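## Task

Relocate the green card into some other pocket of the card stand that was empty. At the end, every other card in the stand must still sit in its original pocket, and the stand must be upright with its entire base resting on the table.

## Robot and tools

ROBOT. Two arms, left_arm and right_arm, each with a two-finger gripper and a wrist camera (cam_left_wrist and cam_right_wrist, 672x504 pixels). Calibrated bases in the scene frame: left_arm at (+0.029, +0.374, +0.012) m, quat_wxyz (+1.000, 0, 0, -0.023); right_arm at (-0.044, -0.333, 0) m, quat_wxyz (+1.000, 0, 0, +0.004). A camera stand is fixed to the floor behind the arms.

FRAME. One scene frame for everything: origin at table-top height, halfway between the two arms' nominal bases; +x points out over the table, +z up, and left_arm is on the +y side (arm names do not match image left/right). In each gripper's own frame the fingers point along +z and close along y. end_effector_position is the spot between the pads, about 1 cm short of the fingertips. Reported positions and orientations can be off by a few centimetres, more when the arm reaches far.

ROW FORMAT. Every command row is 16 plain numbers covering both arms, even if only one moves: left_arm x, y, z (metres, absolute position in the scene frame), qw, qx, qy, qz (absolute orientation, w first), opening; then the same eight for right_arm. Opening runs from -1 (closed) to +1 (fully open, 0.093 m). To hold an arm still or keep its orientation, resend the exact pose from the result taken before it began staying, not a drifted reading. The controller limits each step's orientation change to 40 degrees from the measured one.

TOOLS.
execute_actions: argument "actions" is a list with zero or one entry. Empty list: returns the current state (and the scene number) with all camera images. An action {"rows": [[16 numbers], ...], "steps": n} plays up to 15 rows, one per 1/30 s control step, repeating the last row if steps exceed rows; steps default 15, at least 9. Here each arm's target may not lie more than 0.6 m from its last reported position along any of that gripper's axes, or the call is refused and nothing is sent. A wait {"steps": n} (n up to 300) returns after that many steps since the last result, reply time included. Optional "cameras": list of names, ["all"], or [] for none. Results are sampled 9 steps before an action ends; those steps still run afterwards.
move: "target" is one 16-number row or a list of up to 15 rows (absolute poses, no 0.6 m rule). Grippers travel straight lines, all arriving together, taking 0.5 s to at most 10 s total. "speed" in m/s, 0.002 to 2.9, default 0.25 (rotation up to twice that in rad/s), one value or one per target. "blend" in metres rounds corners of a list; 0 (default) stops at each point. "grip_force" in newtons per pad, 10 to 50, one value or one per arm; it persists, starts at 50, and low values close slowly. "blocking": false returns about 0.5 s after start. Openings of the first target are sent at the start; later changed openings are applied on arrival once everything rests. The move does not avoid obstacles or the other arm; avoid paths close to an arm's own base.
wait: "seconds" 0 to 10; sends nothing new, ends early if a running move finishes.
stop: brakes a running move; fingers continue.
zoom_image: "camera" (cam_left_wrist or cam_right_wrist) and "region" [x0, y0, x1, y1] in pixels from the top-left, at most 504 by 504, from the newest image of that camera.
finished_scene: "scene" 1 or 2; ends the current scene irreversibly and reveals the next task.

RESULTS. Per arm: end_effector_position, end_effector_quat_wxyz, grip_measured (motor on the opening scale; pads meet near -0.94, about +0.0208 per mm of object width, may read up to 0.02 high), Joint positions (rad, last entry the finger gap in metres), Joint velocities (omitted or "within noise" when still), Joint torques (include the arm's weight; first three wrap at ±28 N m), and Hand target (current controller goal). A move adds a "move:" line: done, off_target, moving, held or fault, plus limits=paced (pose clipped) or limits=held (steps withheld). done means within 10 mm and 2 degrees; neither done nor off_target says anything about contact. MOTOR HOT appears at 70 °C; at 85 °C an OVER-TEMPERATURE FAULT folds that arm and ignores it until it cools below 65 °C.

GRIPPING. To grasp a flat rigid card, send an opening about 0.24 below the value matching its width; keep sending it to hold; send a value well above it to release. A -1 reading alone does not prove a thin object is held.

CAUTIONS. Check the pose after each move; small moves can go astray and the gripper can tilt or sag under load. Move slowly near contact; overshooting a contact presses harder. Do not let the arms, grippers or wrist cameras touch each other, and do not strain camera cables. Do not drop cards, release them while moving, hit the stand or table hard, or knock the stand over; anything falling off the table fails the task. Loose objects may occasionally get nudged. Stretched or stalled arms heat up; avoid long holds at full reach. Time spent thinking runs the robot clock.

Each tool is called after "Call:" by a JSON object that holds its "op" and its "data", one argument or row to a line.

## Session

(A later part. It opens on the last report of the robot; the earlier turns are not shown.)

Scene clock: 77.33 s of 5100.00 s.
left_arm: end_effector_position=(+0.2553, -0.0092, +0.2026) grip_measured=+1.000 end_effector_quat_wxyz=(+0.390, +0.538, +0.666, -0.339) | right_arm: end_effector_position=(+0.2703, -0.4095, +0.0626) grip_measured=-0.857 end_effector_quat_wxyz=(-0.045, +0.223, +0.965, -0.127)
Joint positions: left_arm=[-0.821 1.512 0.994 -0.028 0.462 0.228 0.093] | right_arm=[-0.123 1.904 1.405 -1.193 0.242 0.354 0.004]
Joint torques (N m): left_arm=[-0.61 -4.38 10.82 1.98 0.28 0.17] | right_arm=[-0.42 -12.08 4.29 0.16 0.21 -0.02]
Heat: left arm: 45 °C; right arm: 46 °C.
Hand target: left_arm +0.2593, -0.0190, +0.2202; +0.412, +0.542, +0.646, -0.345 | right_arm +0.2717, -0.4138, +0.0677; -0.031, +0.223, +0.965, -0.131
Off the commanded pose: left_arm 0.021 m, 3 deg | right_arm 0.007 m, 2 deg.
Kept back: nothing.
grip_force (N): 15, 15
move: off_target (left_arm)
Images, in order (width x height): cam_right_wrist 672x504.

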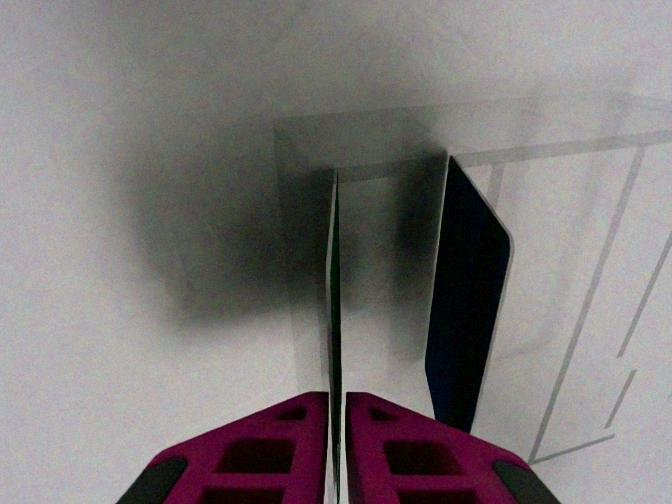

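Call:
{"op": "move", "data": {
  "target": [0.26,-0.02,0.22,0.4116,0.5421,0.6460,-0.3454,1, 0.2718,-0.4139,0.0677,-0.0304,0.2230,0.9655,-0.1314,-1],
  "cameras": ["all"],
  "speed": 0.06,
  "grip_force": 20
}}

Call:
{"op": "zoom_image", "data": {
  "camera": "cam_right_wrist",
  "region": [280, 374, 400, 494]
}}

Call:
{"op": "zoom_image", "data": {
  "camera": "cam_left_wrist",
  "region": [340, 40, 440, 140]
}}

Scene clock: 78.73 s of 5100.00 s.
left_arm: end_effector_position=(+0.2553, -0.0092, +0.2026) grip_measured=+1.000 end_effector_quat_wxyz=(+0.390, +0.538, +0.666, -0.339) | right_arm: end_effector_position=(+0.2703, -0.4100, +0.0627) grip_measured=-0.968 end_effector_quat_wxyz=(-0.045, +0.222, +0.965, -0.128)
Joint positions: left_arm=[-0.821 1.512 0.994 -0.028 0.462 0.228 0.093] | right_arm=[-0.123 1.904 1.405 -1.193 0.245 0.353 0]
Joint torques (N m): left_arm=[-0.61 -4.38 10.82 1.98 0.28 0.17] | right_arm=[-0.23 -12.05 4.25 0.14 0.16 -0.02]
Heat: left arm: 45 °C; right arm: 47 °C.
Hand target: left_arm +0.2593, -0.0190, +0.2202; +0.412, +0.542, +0.646, -0.345 | right_arm +0.2717, -0.4139, +0.0677; -0.031, +0.223, +0.965, -0.131
Off the commanded pose: left_arm 0.021 m, 3 deg | right_arm 0.006 m, 2 deg.
Kept back: nothing.
grip_force (N): 20, 20
move: off_target (left_arm)

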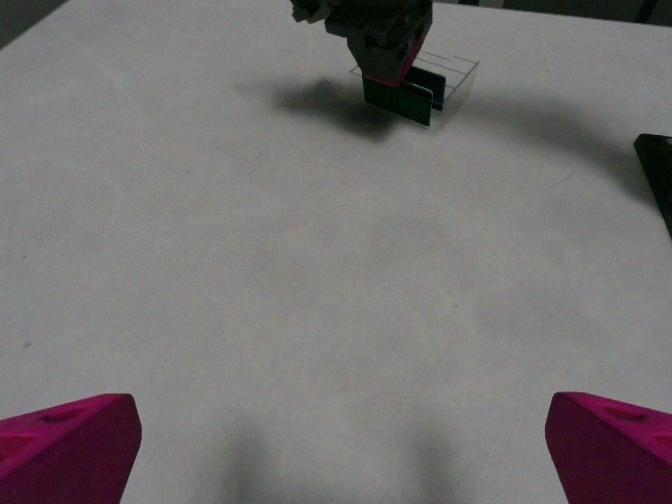

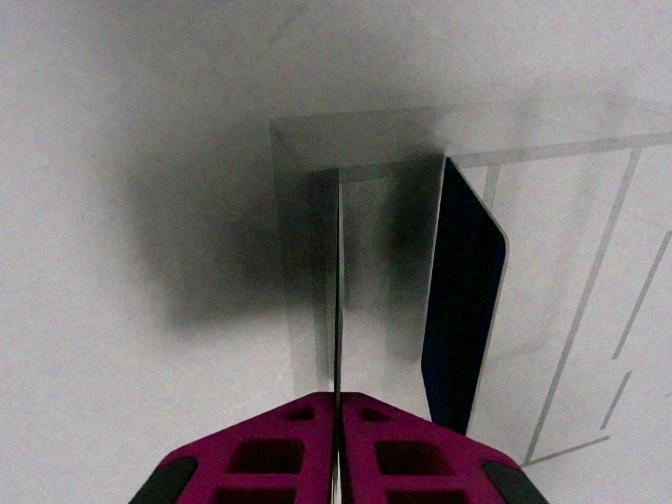

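Scaled by 4.200.

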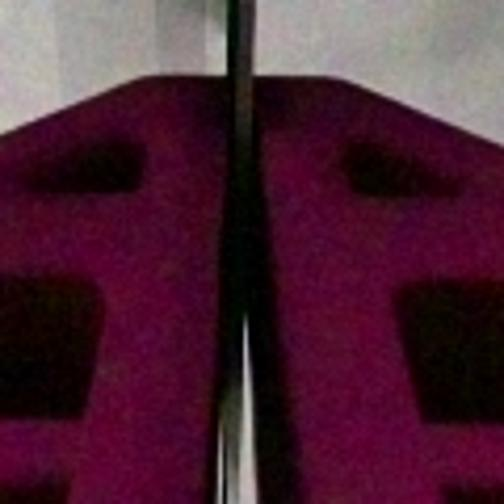

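Scaled by 5.040.

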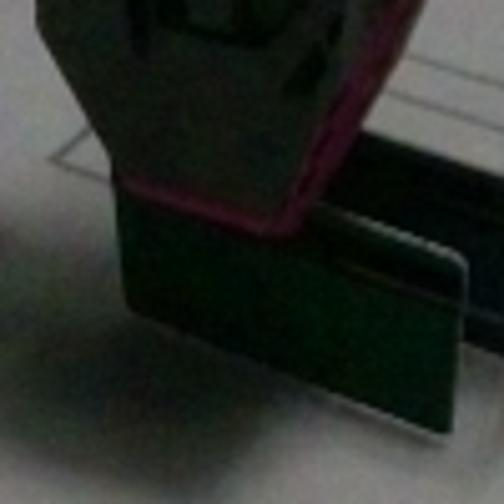

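Call:
{"op": "move", "data": {
  "target": [0.26,-0.02,0.22,0.4116,0.5421,0.6460,-0.3454,1, 0.2718,-0.4139,0.092,-0.0304,0.2230,0.9655,-0.1314,-1],
  "cameras": ["all"],
  "speed": 0.05,
  "grip_force": 25
}}

Call:
{"op": "zoom_image", "data": {
  "camera": "cam_left_wrist",
  "region": [330, 20, 470, 150]
}}

Scene clock: 80.50 s of 5100.00 s.
left_arm: end_effector_position=(+0.2553, -0.0092, +0.2026) grip_measured=+1.000 end_effector_quat_wxyz=(+0.390, +0.538, +0.666, -0.339) | right_arm: end_effector_position=(+0.2644, -0.4094, +0.0719) grip_measured=-0.983 end_effector_quat_wxyz=(-0.060, +0.220, +0.965, -0.130)
Joint positions: left_arm=[-0.821 1.512 0.994 -0.028 0.462 0.228 0.093] | right_arm=[-0.123 1.901 1.434 -1.255 0.246 0.353 0]
Joint torques (N m): left_arm=[-0.61 -4.4 10.81 1.98 0.28 0.17] | right_arm=[-0.16 -13.91 7.43 -0.16 0.19 -0.02]
Heat: left arm: 45 °C; right arm: 47 °C.
Hand target: left_arm +0.2593, -0.0190, +0.2202; +0.412, +0.542, +0.646, -0.345 | right_arm +0.2711, -0.4138, +0.0916; -0.031, +0.223, +0.965, -0.132
Off the commanded pose: left_arm 0.021 m, 3 deg | right_arm 0.022 m, 3 deg.
Kept back: nothing.
grip_force (N): 25, 25
move: off_target (left_arm, right_arm)

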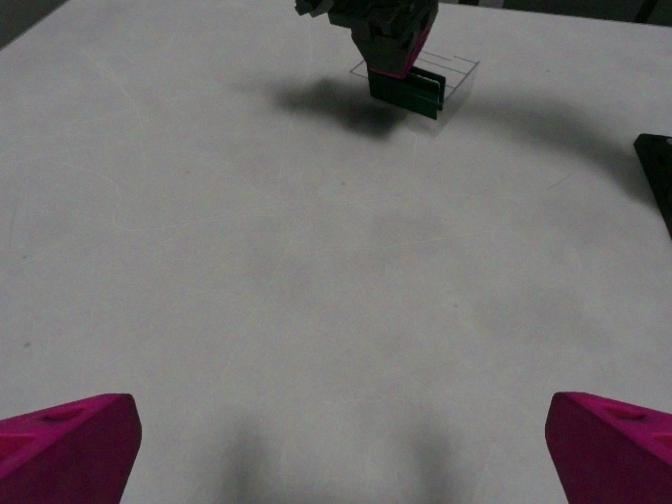

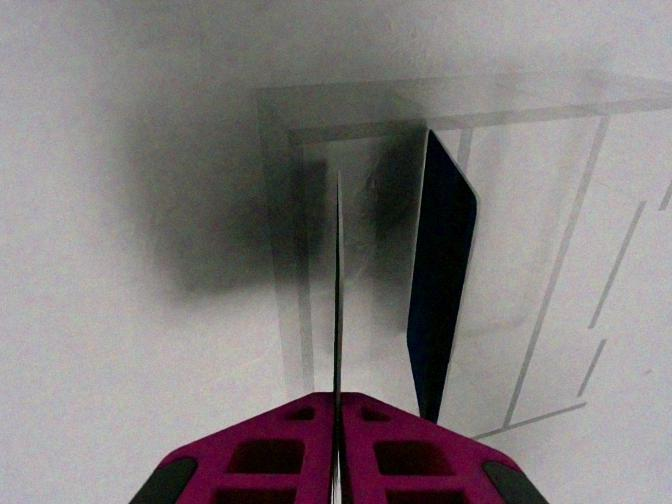

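Scaled by 3.600.

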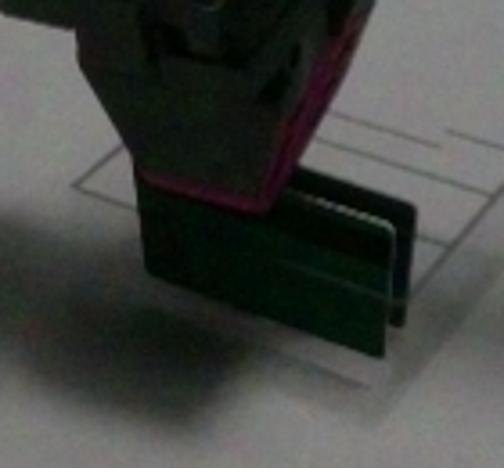

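Call:
{"op": "move", "data": {
  "target": [
    [0.26,-0.02,0.22,0.4116,0.5421,0.6460,-0.3454,1, 0.279,-0.4167,0.105,-0.0304,0.2230,0.9655,-0.1314,-1],
    [0.26,-0.02,0.22,0.4116,0.5421,0.6460,-0.3454,1, 0.279,-0.4167,0.138,-0.0304,0.2230,0.9655,-0.1314,-1]
  ],
  "cameras": ["all"],
  "speed": 0.06,
  "blend": 0.01
}}

Call:
{"op": "zoom_image", "data": {
  "camera": "cam_left_wrist",
  "region": [330, 0, 490, 150]
}}

Scene clock: 82.80 s of 5100.00 s.
left_arm: end_effector_position=(+0.2553, -0.0092, +0.2026) grip_measured=+1.000 end_effector_quat_wxyz=(+0.390, +0.538, +0.666, -0.339) | right_arm: end_effector_position=(+0.2751, -0.4124, +0.1230) grip_measured=-0.983 end_effector_quat_wxyz=(-0.051, +0.222, +0.965, -0.129)
Joint positions: left_arm=[-0.821 1.512 0.994 -0.028 0.462 0.228 0.093] | right_arm=[-0.129 1.901 1.641 -1.442 0.246 0.348 0]
Joint torques (N m): left_arm=[-0.62 -4.4 10.81 1.98 0.28 0.17] | right_arm=[-0.25 -12.12 7.72 -0.13 0.19 -0.03]
Heat: left arm: 46 °C; right arm: 47 °C.
Hand target: left_arm +0.2593, -0.0190, +0.2202; +0.412, +0.542, +0.646, -0.345 | right_arm +0.2786, -0.4166, +0.1377; -0.030, +0.223, +0.965, -0.132
Off the commanded pose: left_arm 0.021 m, 3 deg | right_arm 0.016 m, 2 deg.
Kept back: nothing.
grip_force (N): 25, 25
move: off_target (left_arm, right_arm); blend cut to 0.0079 m at target 1

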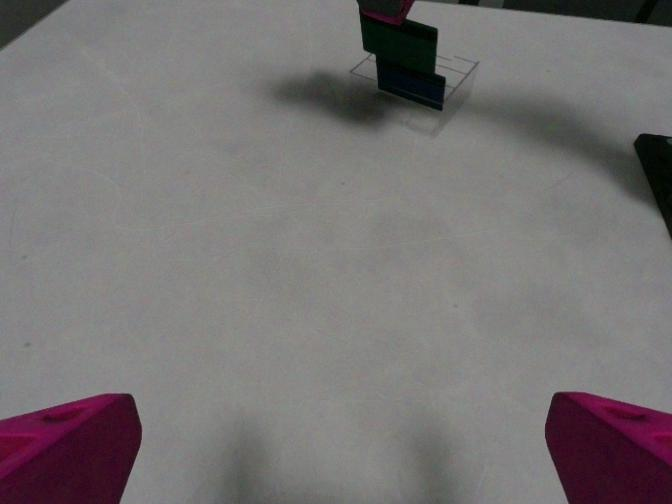

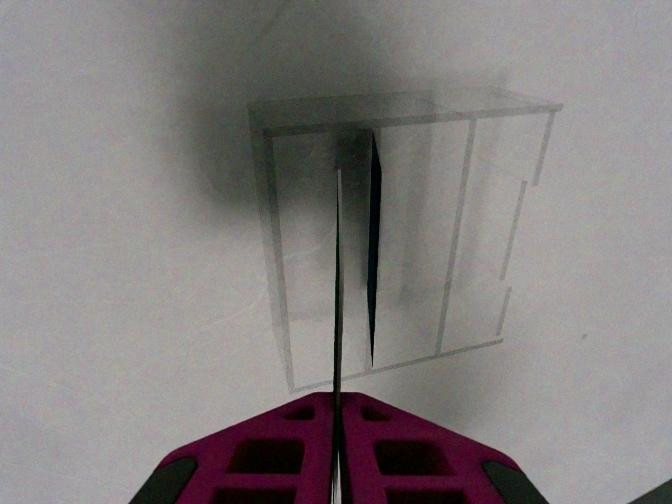

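Scaled by 3.150.

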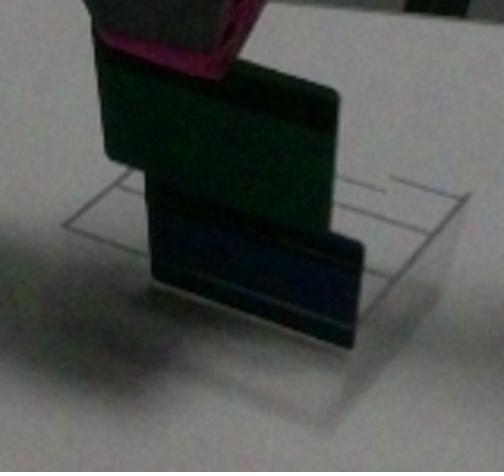

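Call:
{"op": "move", "data": {
  "target": [
    [0.26,-0.02,0.22,0.4116,0.5421,0.6460,-0.3454,1, 0.277,-0.417,0.150,-0.0304,0.2230,0.9655,-0.1314,-1],
    [0.26,-0.02,0.22,0.4116,0.5421,0.6460,-0.3454,1, 0.2445,-0.4815,0.150,-0.0304,0.2230,0.9655,-0.1314,-1]
  ],
  "cameras": ["all"],
  "speed": 0.08,
  "blend": 0.004
}}

Call:
{"op": "zoom_image", "data": {
  "camera": "cam_left_wrist",
  "region": [340, 0, 500, 150]
}}

Scene clock: 86.50 s of 5100.00 s.
left_arm: end_effector_position=(+0.2553, -0.0092, +0.2026) grip_measured=+1.000 end_effector_quat_wxyz=(+0.390, +0.538, +0.666, -0.339) | right_arm: end_effector_position=(+0.2443, -0.4791, +0.1394) grip_measured=-0.983 end_effector_quat_wxyz=(-0.054, +0.225, +0.965, -0.124)
Joint positions: left_arm=[-0.821 1.512 0.994 -0.028 0.462 0.228 0.093] | right_arm=[-0.345 1.832 1.619 -1.44 0.259 0.134 0]
Joint torques (N m): left_arm=[-0.61 -4.38 10.81 1.98 0.28 0.17] | right_arm=[0.1 -13.41 4.68 0.22 0.15 0.01]
Heat: left arm: 46 °C; right arm: 47 °C.
Hand target: left_arm +0.2593, -0.0190, +0.2202; +0.412, +0.542, +0.646, -0.345 | right_arm +0.2443, -0.4814, +0.1499; -0.031, +0.223, +0.965, -0.131
Off the commanded pose: left_arm 0.021 m, 3 deg | right_arm 0.011 m, 3 deg.
Kept back: nothing.
grip_force (N): 25, 25
move: off_target (left_arm, right_arm)

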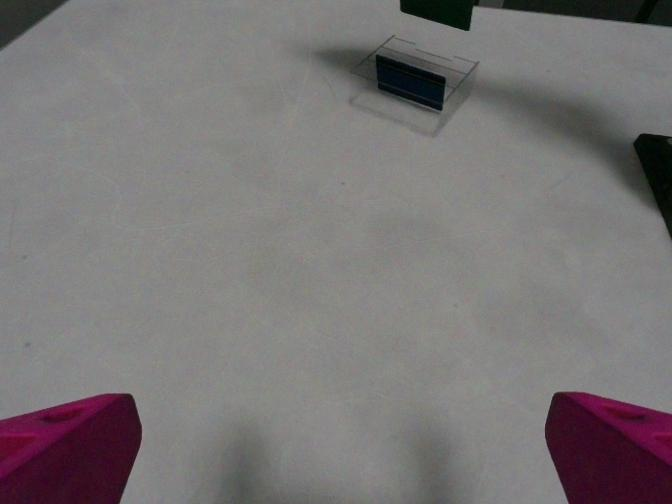

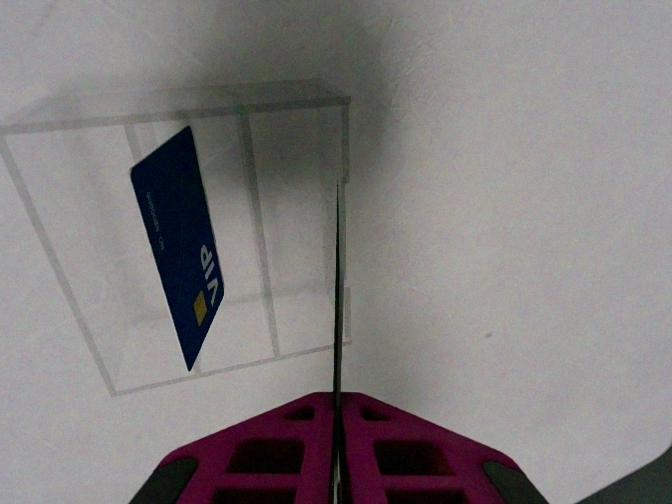

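Scaled by 3.150.

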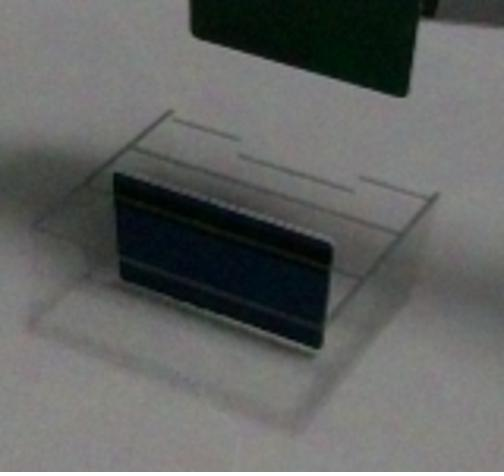

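Call:
{"op": "zoom_image", "data": {
  "camera": "cam_right_wrist",
  "region": [100, 70, 380, 240]
}}

Call:
{"op": "zoom_image", "data": {
  "camera": "cam_right_wrist",
  "region": [220, 290, 380, 400]
}}

Scaled by 1.800.

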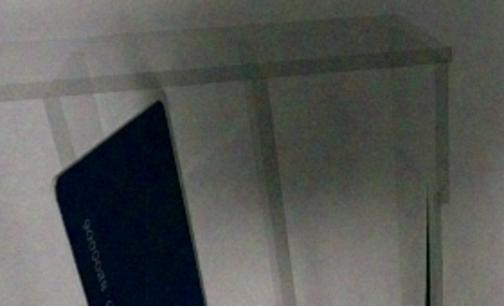

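Scaled by 3.150.

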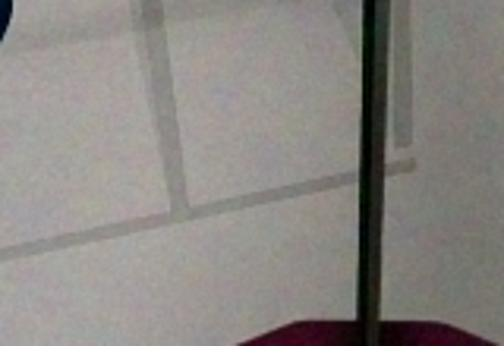

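Call:
{"op": "move", "data": {
  "target": [0.26,-0.02,0.22,0.4116,0.5421,0.6460,-0.3454,1, 0.2407,-0.4797,0.112,-0.0304,0.2230,0.9655,-0.1314,-1],
  "cameras": ["all"],
  "speed": 0.06
}}

Call:
{"op": "zoom_image", "data": {
  "camera": "cam_left_wrist",
  "region": [340, 0, 500, 150]
}}

Call:
{"op": "zoom_image", "data": {
  "camera": "cam_right_wrist",
  "region": [160, 70, 400, 250]
}}

Call:
{"op": "zoom_image", "data": {
  "camera": "cam_right_wrist",
  "region": [200, 280, 380, 460]
}}

Scene clock: 93.07 s of 5100.00 s.
left_arm: end_effector_position=(+0.2553, -0.0092, +0.2026) grip_measured=+1.000 end_effector_quat_wxyz=(+0.390, +0.538, +0.666, -0.339) | right_arm: end_effector_position=(+0.2389, -0.4772, +0.1011) grip_measured=-0.983 end_effector_quat_wxyz=(-0.055, +0.224, +0.965, -0.124)
Joint positions: left_arm=[-0.821 1.512 0.994 -0.028 0.462 0.228 0.093] | right_arm=[-0.345 1.82 1.452 -1.288 0.259 0.13 0]
Joint torques (N m): left_arm=[-0.61 -4.38 10.82 1.98 0.28 0.17] | right_arm=[0.21 -13.48 4.51 0.19 0.15 -0.01]
Heat: left arm: 46 °C; right arm: 49 °C.
Hand target: left_arm +0.2593, -0.0190, +0.2202; +0.412, +0.542, +0.646, -0.345 | right_arm +0.2405, -0.4796, +0.1120; -0.031, +0.223, +0.965, -0.131
Off the commanded pose: left_arm 0.021 m, 3 deg | right_arm 0.011 m, 3 deg.
Kept back: nothing.
grip_force (N): 25, 25
move: off_target (left_arm, right_arm)

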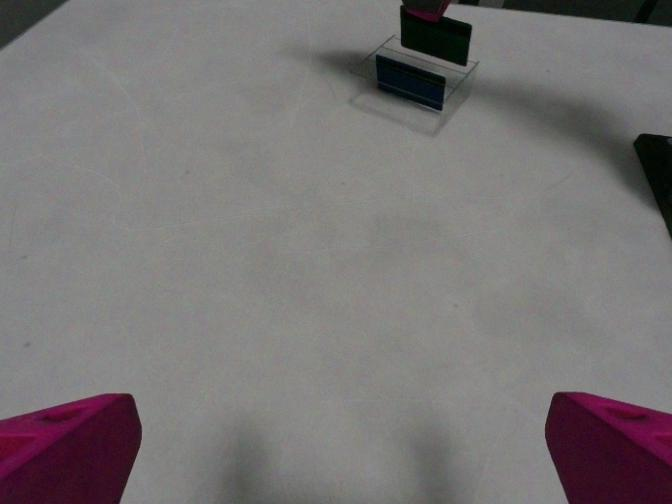

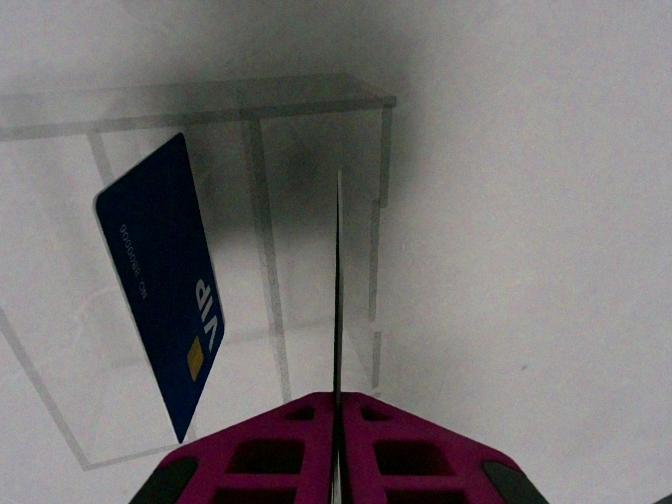

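Scaled by 3.150.

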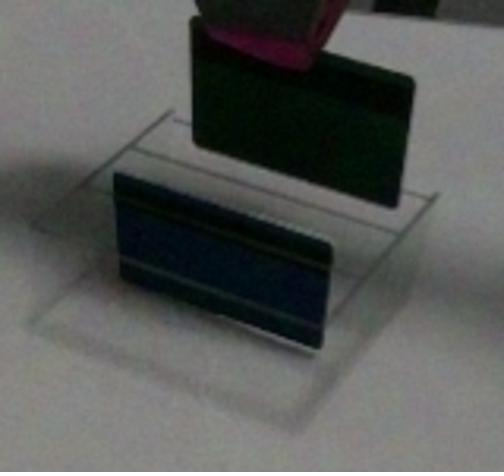

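Scaled by 2.100.

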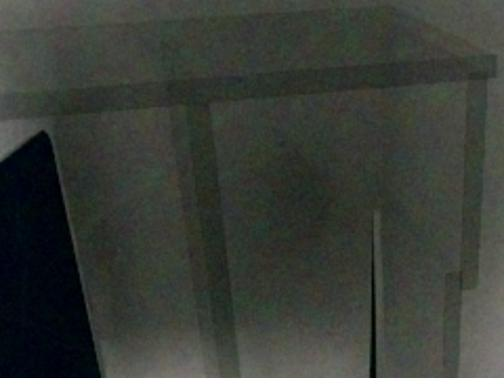

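Scaled by 2.800.

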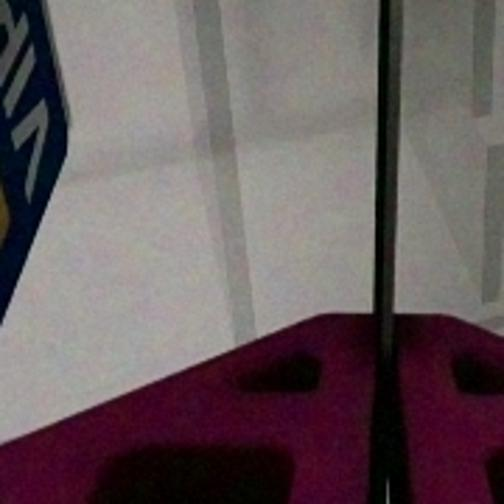

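Call:
{"op": "move", "data": {
  "target": [
    [0.26,-0.02,0.22,0.4116,0.5421,0.6460,-0.3454,1, 0.2458,-0.4805,0.112,-0.0304,0.2230,0.9655,-0.1314,-1],
    [0.26,-0.02,0.22,0.4116,0.5421,0.6460,-0.3454,1, 0.2458,-0.4805,0.095,-0.0304,0.2230,0.9655,-0.1314,-1]
  ],
  "cameras": ["all"],
  "speed": 0.05
}}

Call:
{"op": "zoom_image", "data": {
  "camera": "cam_left_wrist",
  "region": [340, 0, 500, 150]
}}

Call:
{"op": "zoom_image", "data": {
  "camera": "cam_right_wrist",
  "region": [200, 280, 440, 460]
}}

Scene clock: 97.63 s of 5100.00 s.
left_arm: end_effector_position=(+0.2553, -0.0092, +0.2026) grip_measured=+1.000 end_effector_quat_wxyz=(+0.390, +0.538, +0.666, -0.339) | right_arm: end_effector_position=(+0.2435, -0.4788, +0.0921) grip_measured=-0.983 end_effector_quat_wxyz=(-0.043, +0.225, +0.965, -0.125)
Joint positions: left_arm=[-0.821 1.512 0.994 -0.028 0.462 0.228 0.093] | right_arm=[-0.345 1.82 1.418 -1.227 0.259 0.13 0]
Joint torques (N m): left_arm=[-0.61 -4.38 10.81 1.98 0.28 0.17] | right_arm=[0.43 -10.78 4.57 0.25 0.17 0.01]
Heat: left arm: 47 °C; right arm: 50 °C.
Hand target: left_arm +0.2593, -0.0190, +0.2202; +0.412, +0.542, +0.646, -0.345 | right_arm +0.2458, -0.4805, +0.0951; -0.031, +0.223, +0.965, -0.131
Off the commanded pose: left_arm 0.021 m, 3 deg | right_arm 0.004 m, 2 deg.
Kept back: nothing.
grip_force (N): 25, 25
move: off_target (left_arm)

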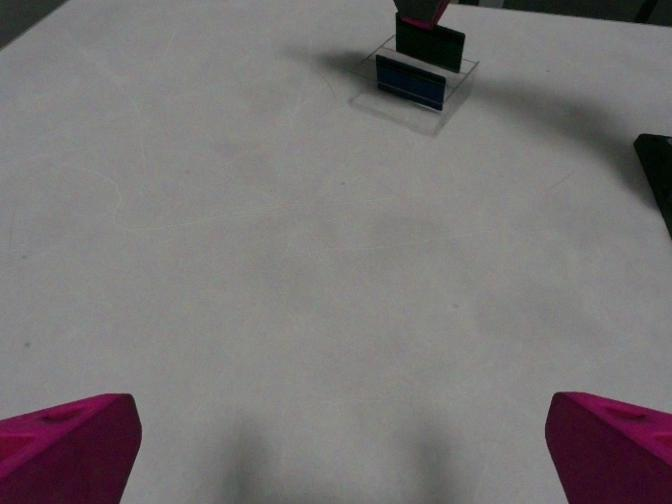

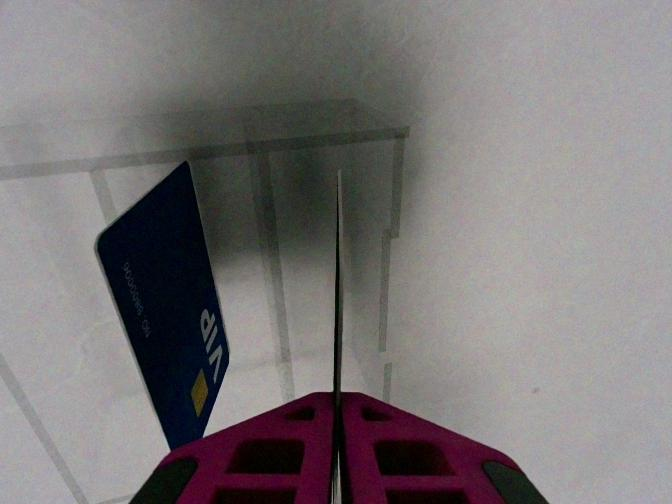

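Scaled by 3.150.

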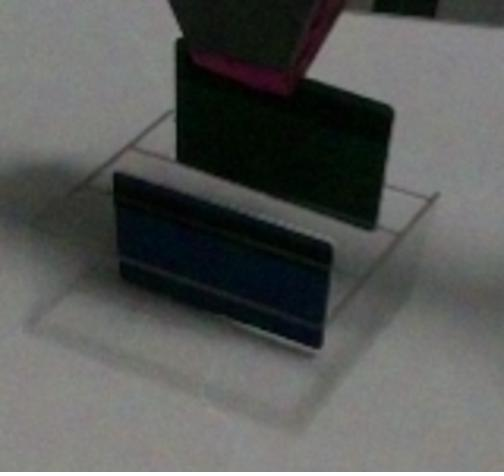

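Scaled by 2.100.

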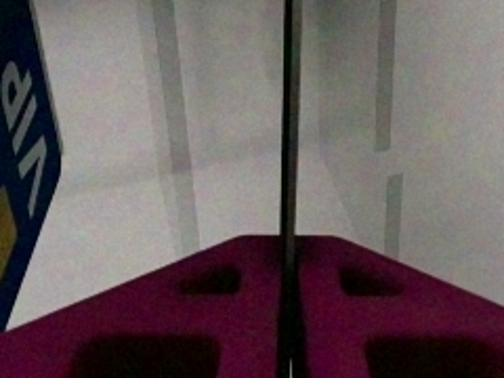

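Call:
{"op": "move", "data": {
  "target": [0.26,-0.02,0.22,0.4116,0.5421,0.6460,-0.3454,1, 0.2471,-0.4778,0.078,-0.0304,0.2230,0.9655,-0.1314,-1],
  "cameras": ["all"],
  "speed": 0.05
}}

Call:
{"op": "zoom_image", "data": {
  "camera": "cam_left_wrist",
  "region": [340, 0, 500, 150]
}}

Call:
{"op": "zoom_image", "data": {
  "camera": "cam_right_wrist",
  "region": [200, 100, 480, 460]
}}

Scene clock: 99.53 s of 5100.00 s.
left_arm: end_effector_position=(+0.2553, -0.0092, +0.2026) grip_measured=+1.000 end_effector_quat_wxyz=(+0.390, +0.538, +0.666, -0.339) | right_arm: end_effector_position=(+0.2445, -0.4774, +0.0793) grip_measured=-0.983 end_effector_quat_wxyz=(-0.037, +0.224, +0.966, -0.126)
Joint positions: left_arm=[-0.821 1.512 0.994 -0.028 0.462 0.228 0.093] | right_arm=[-0.339 1.82 1.367 -1.165 0.259 0.13 0]
Joint torques (N m): left_arm=[-0.61 -4.38 10.82 1.98 0.28 0.17] | right_arm=[0.76 -9.21 4.52 0.28 0.15 0.07]
Heat: left arm: 47 °C; right arm: 50 °C.
Hand target: left_arm +0.2593, -0.0190, +0.2202; +0.412, +0.542, +0.646, -0.345 | right_arm +0.2471, -0.4778, +0.0781; -0.030, +0.223, +0.965, -0.131
Off the commanded pose: left_arm 0.021 m, 3 deg | right_arm 0.003 m, 1 deg.
Kept back: nothing.
grip_force (N): 25, 25
move: off_target (left_arm)

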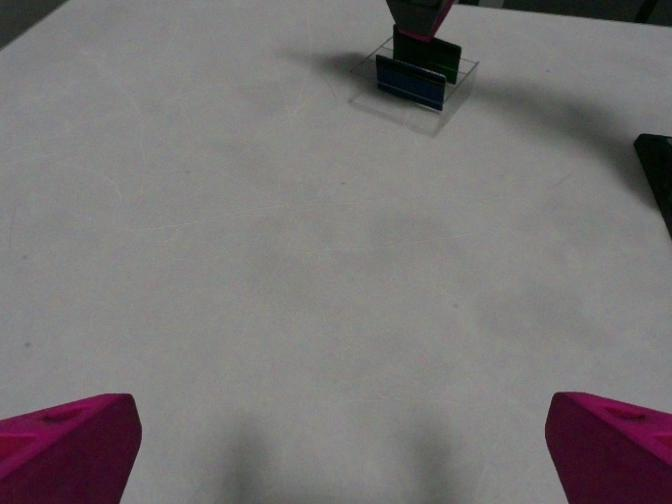

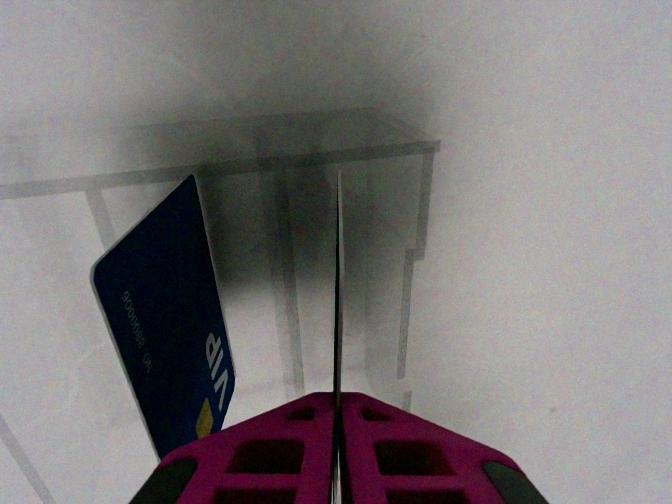

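Scaled by 3.150.

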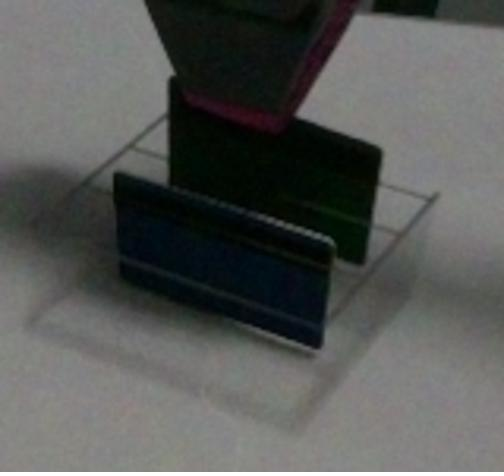

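Scaled by 1.400.

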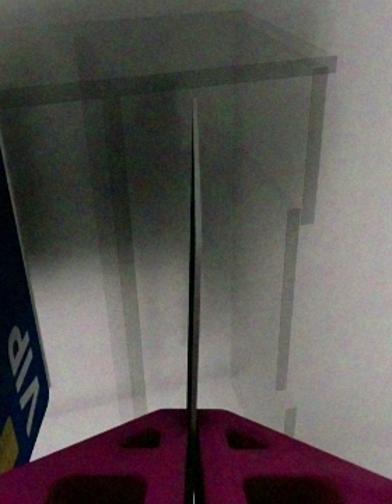

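Call:
{"op": "move", "data": {
  "target": [0.26,-0.02,0.22,0.4116,0.5421,0.6460,-0.3454,1, 0.2471,-0.4768,0.066,-0.0304,0.2230,0.9655,-0.1314,-1],
  "cameras": ["all"],
  "speed": 0.04
}}

Call:
{"op": "zoom_image", "data": {
  "camera": "cam_left_wrist",
  "region": [340, 0, 500, 150]
}}

Call:
{"op": "zoom_image", "data": {
  "camera": "cam_right_wrist",
  "region": [200, 100, 480, 460]
}}

Scene clock: 101.13 s of 5100.00 s.
left_arm: end_effector_position=(+0.2553, -0.0092, +0.2026) grip_measured=+1.000 end_effector_quat_wxyz=(+0.390, +0.538, +0.666, -0.339) | right_arm: end_effector_position=(+0.2447, -0.4765, +0.0689) grip_measured=-0.983 end_effector_quat_wxyz=(-0.034, +0.223, +0.966, -0.126)
Joint positions: left_arm=[-0.821 1.512 0.994 -0.028 0.462 0.228 0.093] | right_arm=[-0.337 1.825 1.33 -1.12 0.259 0.13 0]
Joint torques (N m): left_arm=[-0.61 -4.38 10.81 1.98 0.28 0.17] | right_arm=[0.81 -8.73 4.68 0.32 0.16 0.12]
Heat: left arm: 47 °C; right arm: 50 °C.
Hand target: left_arm +0.2593, -0.0190, +0.2202; +0.412, +0.542, +0.646, -0.345 | right_arm +0.2471, -0.4768, +0.0661; -0.030, +0.223, +0.965, -0.131
Off the commanded pose: left_arm 0.021 m, 3 deg | right_arm 0.004 m, 1 deg.
Kept back: nothing.
grip_force (N): 25, 25
move: off_target (left_arm)

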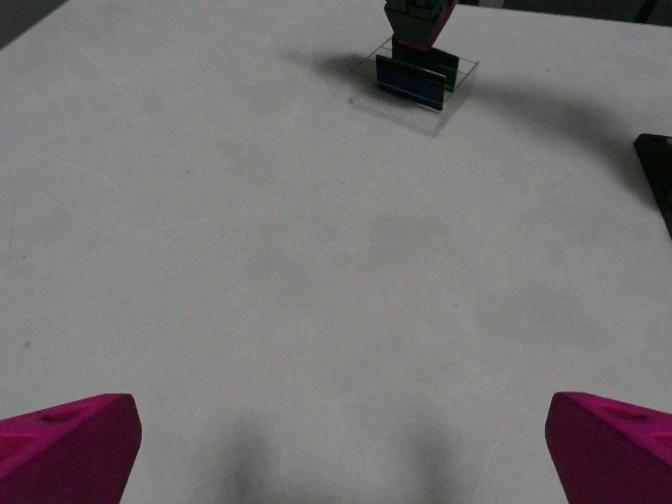

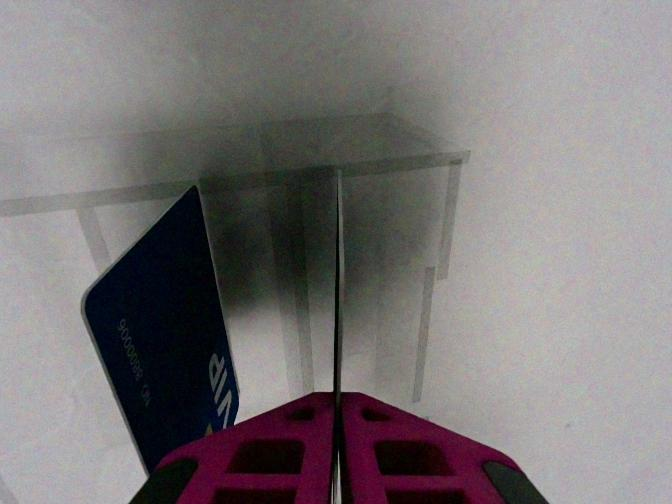

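Scaled by 3.150.

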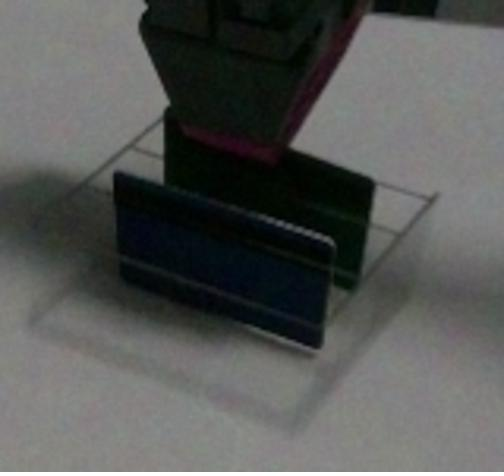

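Scaled by 1.400.

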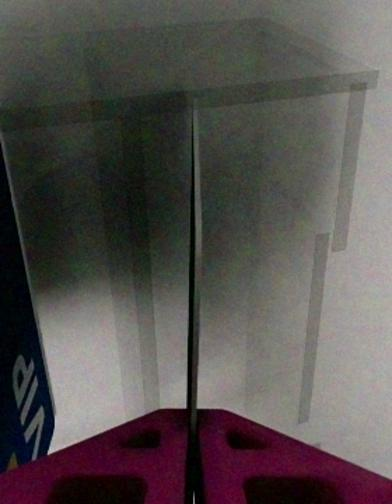

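Call:
{"op": "move", "data": {
  "target": [0.26,-0.02,0.22,0.4116,0.5421,0.6460,-0.3454,1, 0.2471,-0.4768,0.0605,-0.0304,0.2230,0.9655,-0.1314,-1],
  "cameras": ["all"],
  "speed": 0.03
}}

Call:
{"op": "zoom_image", "data": {
  "camera": "cam_left_wrist",
  "region": [340, 0, 500, 150]
}}

Call:
{"op": "zoom_image", "data": {
  "camera": "cam_right_wrist",
  "region": [200, 100, 480, 460]
}}

Scene clock: 102.40 s of 5100.00 s.
left_arm: end_effector_position=(+0.2553, -0.0092, +0.2026) grip_measured=+1.000 end_effector_quat_wxyz=(+0.390, +0.538, +0.666, -0.339) | right_arm: end_effector_position=(+0.2446, -0.4765, +0.0638) grip_measured=-0.983 end_effector_quat_wxyz=(-0.034, +0.223, +0.966, -0.126)
Joint positions: left_arm=[-0.821 1.512 0.994 -0.028 0.462 0.228 0.093] | right_arm=[-0.337 1.83 1.315 -1.1 0.259 0.13 0]
Joint torques (N m): left_arm=[-0.61 -4.38 10.82 1.98 0.28 0.17] | right_arm=[0.75 -8.73 4.48 0.37 0.16 0.13]
Heat: left arm: 47 °C; right arm: 50 °C.
Hand target: left_arm +0.2593, -0.0190, +0.2202; +0.412, +0.542, +0.646, -0.345 | right_arm +0.2471, -0.4768, +0.0606; -0.030, +0.223, +0.965, -0.131
Off the commanded pose: left_arm 0.021 m, 3 deg | right_arm 0.004 m, 1 deg.
Kept back: nothing.
grip_force (N): 25, 25
move: off_target (left_arm)

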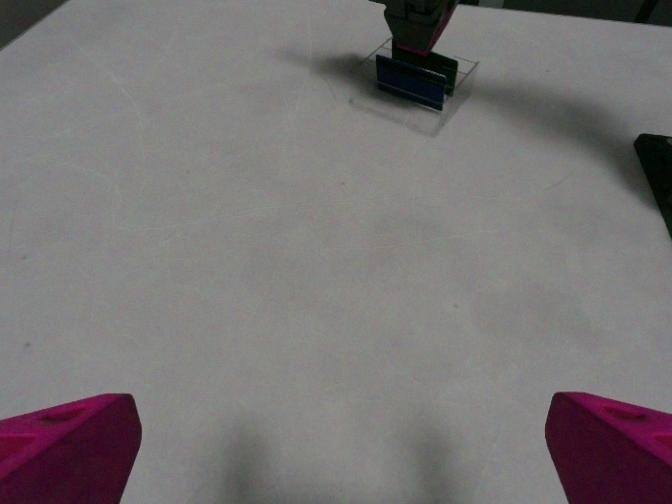

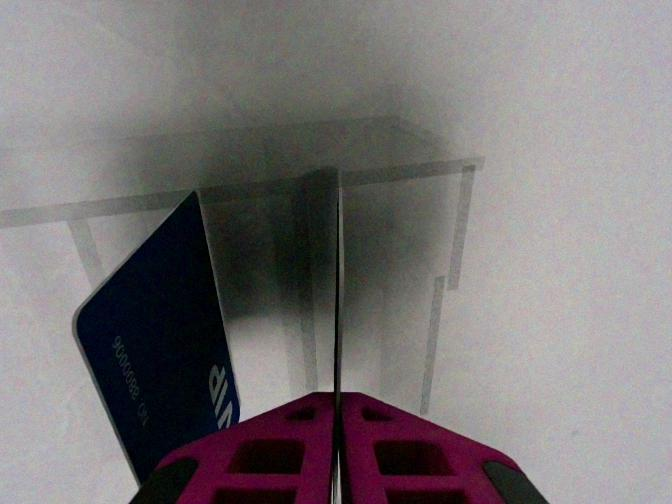

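Scaled by 3.150.

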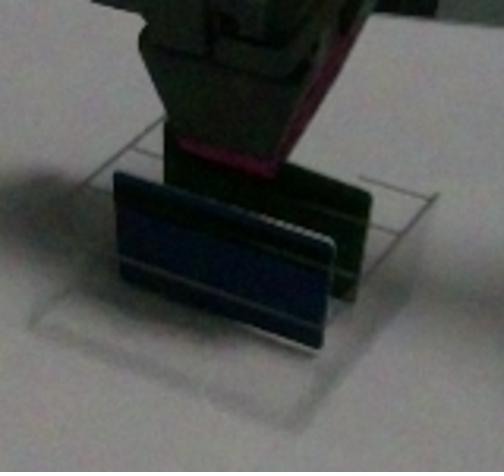

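Scaled by 1.400.

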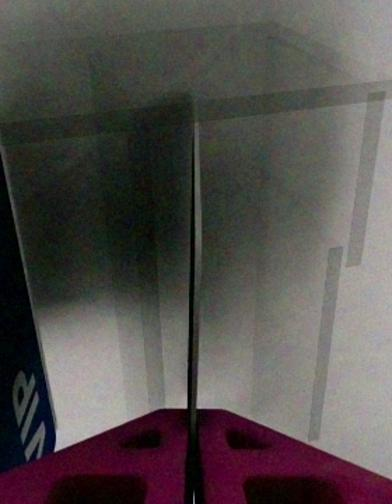

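Call:
{"op": "move", "data": {
  "target": [0.26,-0.02,0.22,0.4116,0.5421,0.6460,-0.3454,1, 0.2471,-0.4768,0.0592,-0.0304,0.2230,0.9655,-0.1314,-1],
  "cameras": ["cam_left_wrist"],
  "speed": 0.03
}}

Call:
{"op": "zoom_image", "data": {
  "camera": "cam_left_wrist",
  "region": [380, 30, 480, 130]
}}

Scene clock: 103.67 s of 5100.00 s.
left_arm: end_effector_position=(+0.2553, -0.0092, +0.2026) grip_measured=+1.000 end_effector_quat_wxyz=(+0.390, +0.538, +0.666, -0.339) | right_arm: end_effector_position=(+0.2446, -0.4765, +0.0638) grip_measured=-0.983 end_effector_quat_wxyz=(-0.034, +0.223, +0.966, -0.126)
Joint positions: left_arm=[-0.821 1.512 0.994 -0.028 0.462 0.228 0.093] | right_arm=[-0.337 1.83 1.315 -1.1 0.259 0.13 0]
Joint torques (N m): left_arm=[-0.61 -4.38 10.81 1.98 0.28 0.17] | right_arm=[0.75 -8.43 4.16 0.39 0.15 0.12]
Heat: left arm: 47 °C; right arm: 49 °C.
Hand target: left_arm +0.2593, -0.0190, +0.2202; +0.412, +0.542, +0.646, -0.345 | right_arm +0.2470, -0.4768, +0.0593; -0.030, +0.223, +0.965, -0.131
Off the commanded pose: left_arm 0.021 m, 3 deg | right_arm 0.005 m, 1 deg.
Kept back: nothing.
grip_force (N): 25, 25
move: off_target (left_arm)
Images, in order (width x height): cam_left_wrist 672x504.

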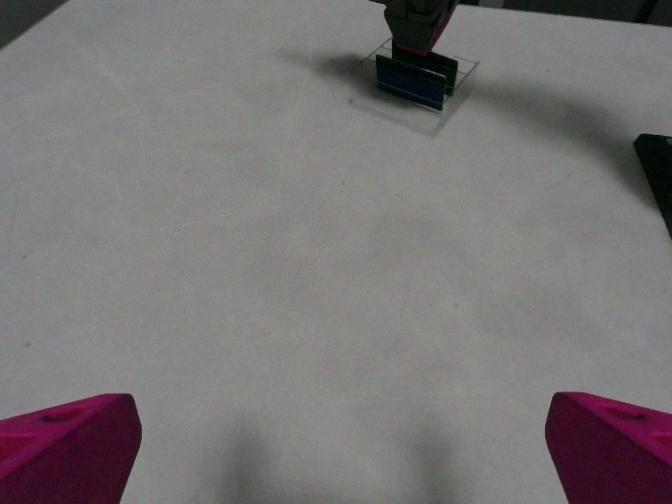

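Scaled by 5.040.

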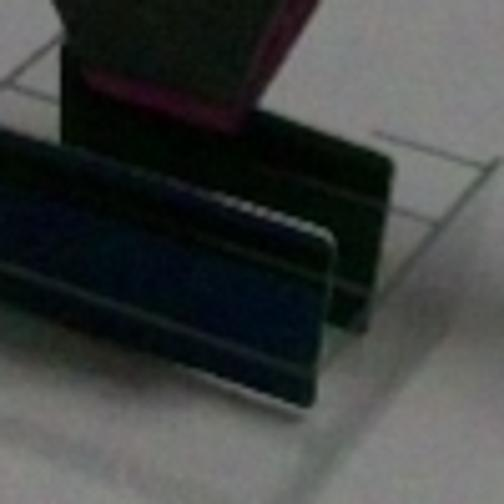

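Call:
{"op": "move", "data": {
  "target": [0.26,-0.02,0.22,0.4116,0.5421,0.6460,-0.3454,1, 0.2471,-0.4768,0.0592,-0.0304,0.2230,0.9655,-0.1314,-0.72],
  "cameras": ["all"],
  "speed": 0.03
}}

Call:
{"op": "zoom_image", "data": {
  "camera": "cam_left_wrist",
  "region": [380, 30, 480, 130]
}}

Call:
{"op": "zoom_image", "data": {
  "camera": "cam_right_wrist",
  "region": [200, 130, 480, 490]
}}

Scene clock: 104.87 s of 5100.00 s.
left_arm: end_effector_position=(+0.2553, -0.0092, +0.2026) grip_measured=+1.000 end_effector_quat_wxyz=(+0.390, +0.538, +0.666, -0.339) | right_arm: end_effector_position=(+0.2463, -0.4771, +0.0637) grip_measured=-0.723 end_effector_quat_wxyz=(-0.031, +0.223, +0.966, -0.127)
Joint positions: left_arm=[-0.821 1.512 0.994 -0.028 0.462 0.228 0.093] | right_arm=[-0.337 1.83 1.315 -1.092 0.259 0.13 0.011]
Joint torques (N m): left_arm=[-0.61 -4.4 10.82 1.98 0.28 0.17] | right_arm=[0.84 -8.5 4.18 0.32 0.15 0.12]
Heat: left arm: 47 °C; right arm: 49 °C.
Hand target: left_arm +0.2593, -0.0190, +0.2202; +0.412, +0.542, +0.646, -0.345 | right_arm +0.2471, -0.4768, +0.0593; -0.030, +0.223, +0.965, -0.131
Off the commanded pose: left_arm 0.021 m, 3 deg | right_arm 0.005 m, 1 deg.
Kept back: nothing.
grip_force (N): 25, 25
move: off_target (left_arm)

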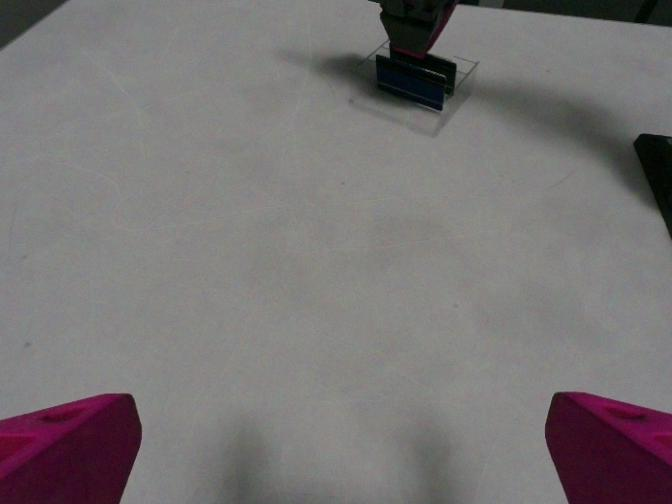

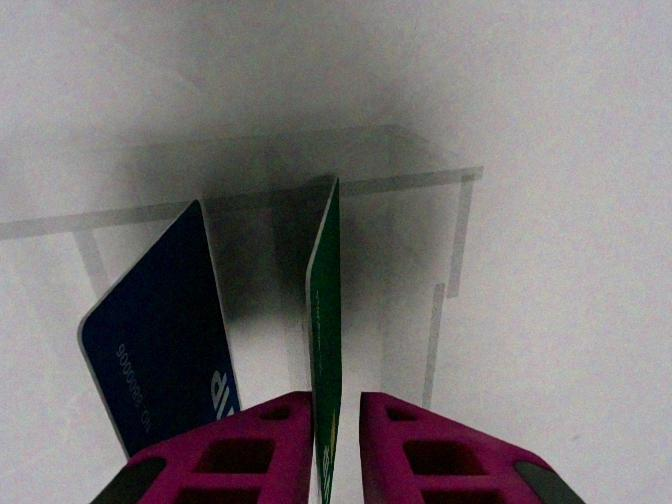

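Scaled by 5.040.

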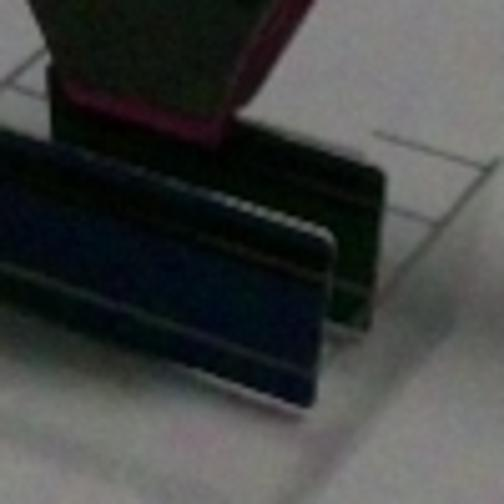

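Scaled by 1.400.

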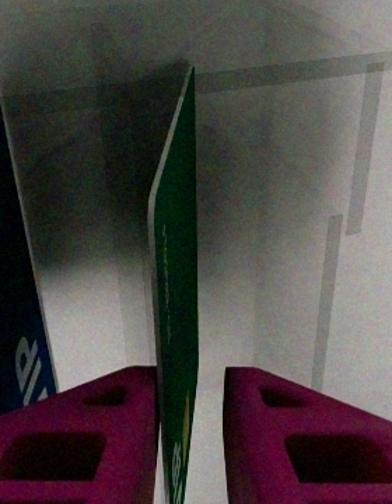

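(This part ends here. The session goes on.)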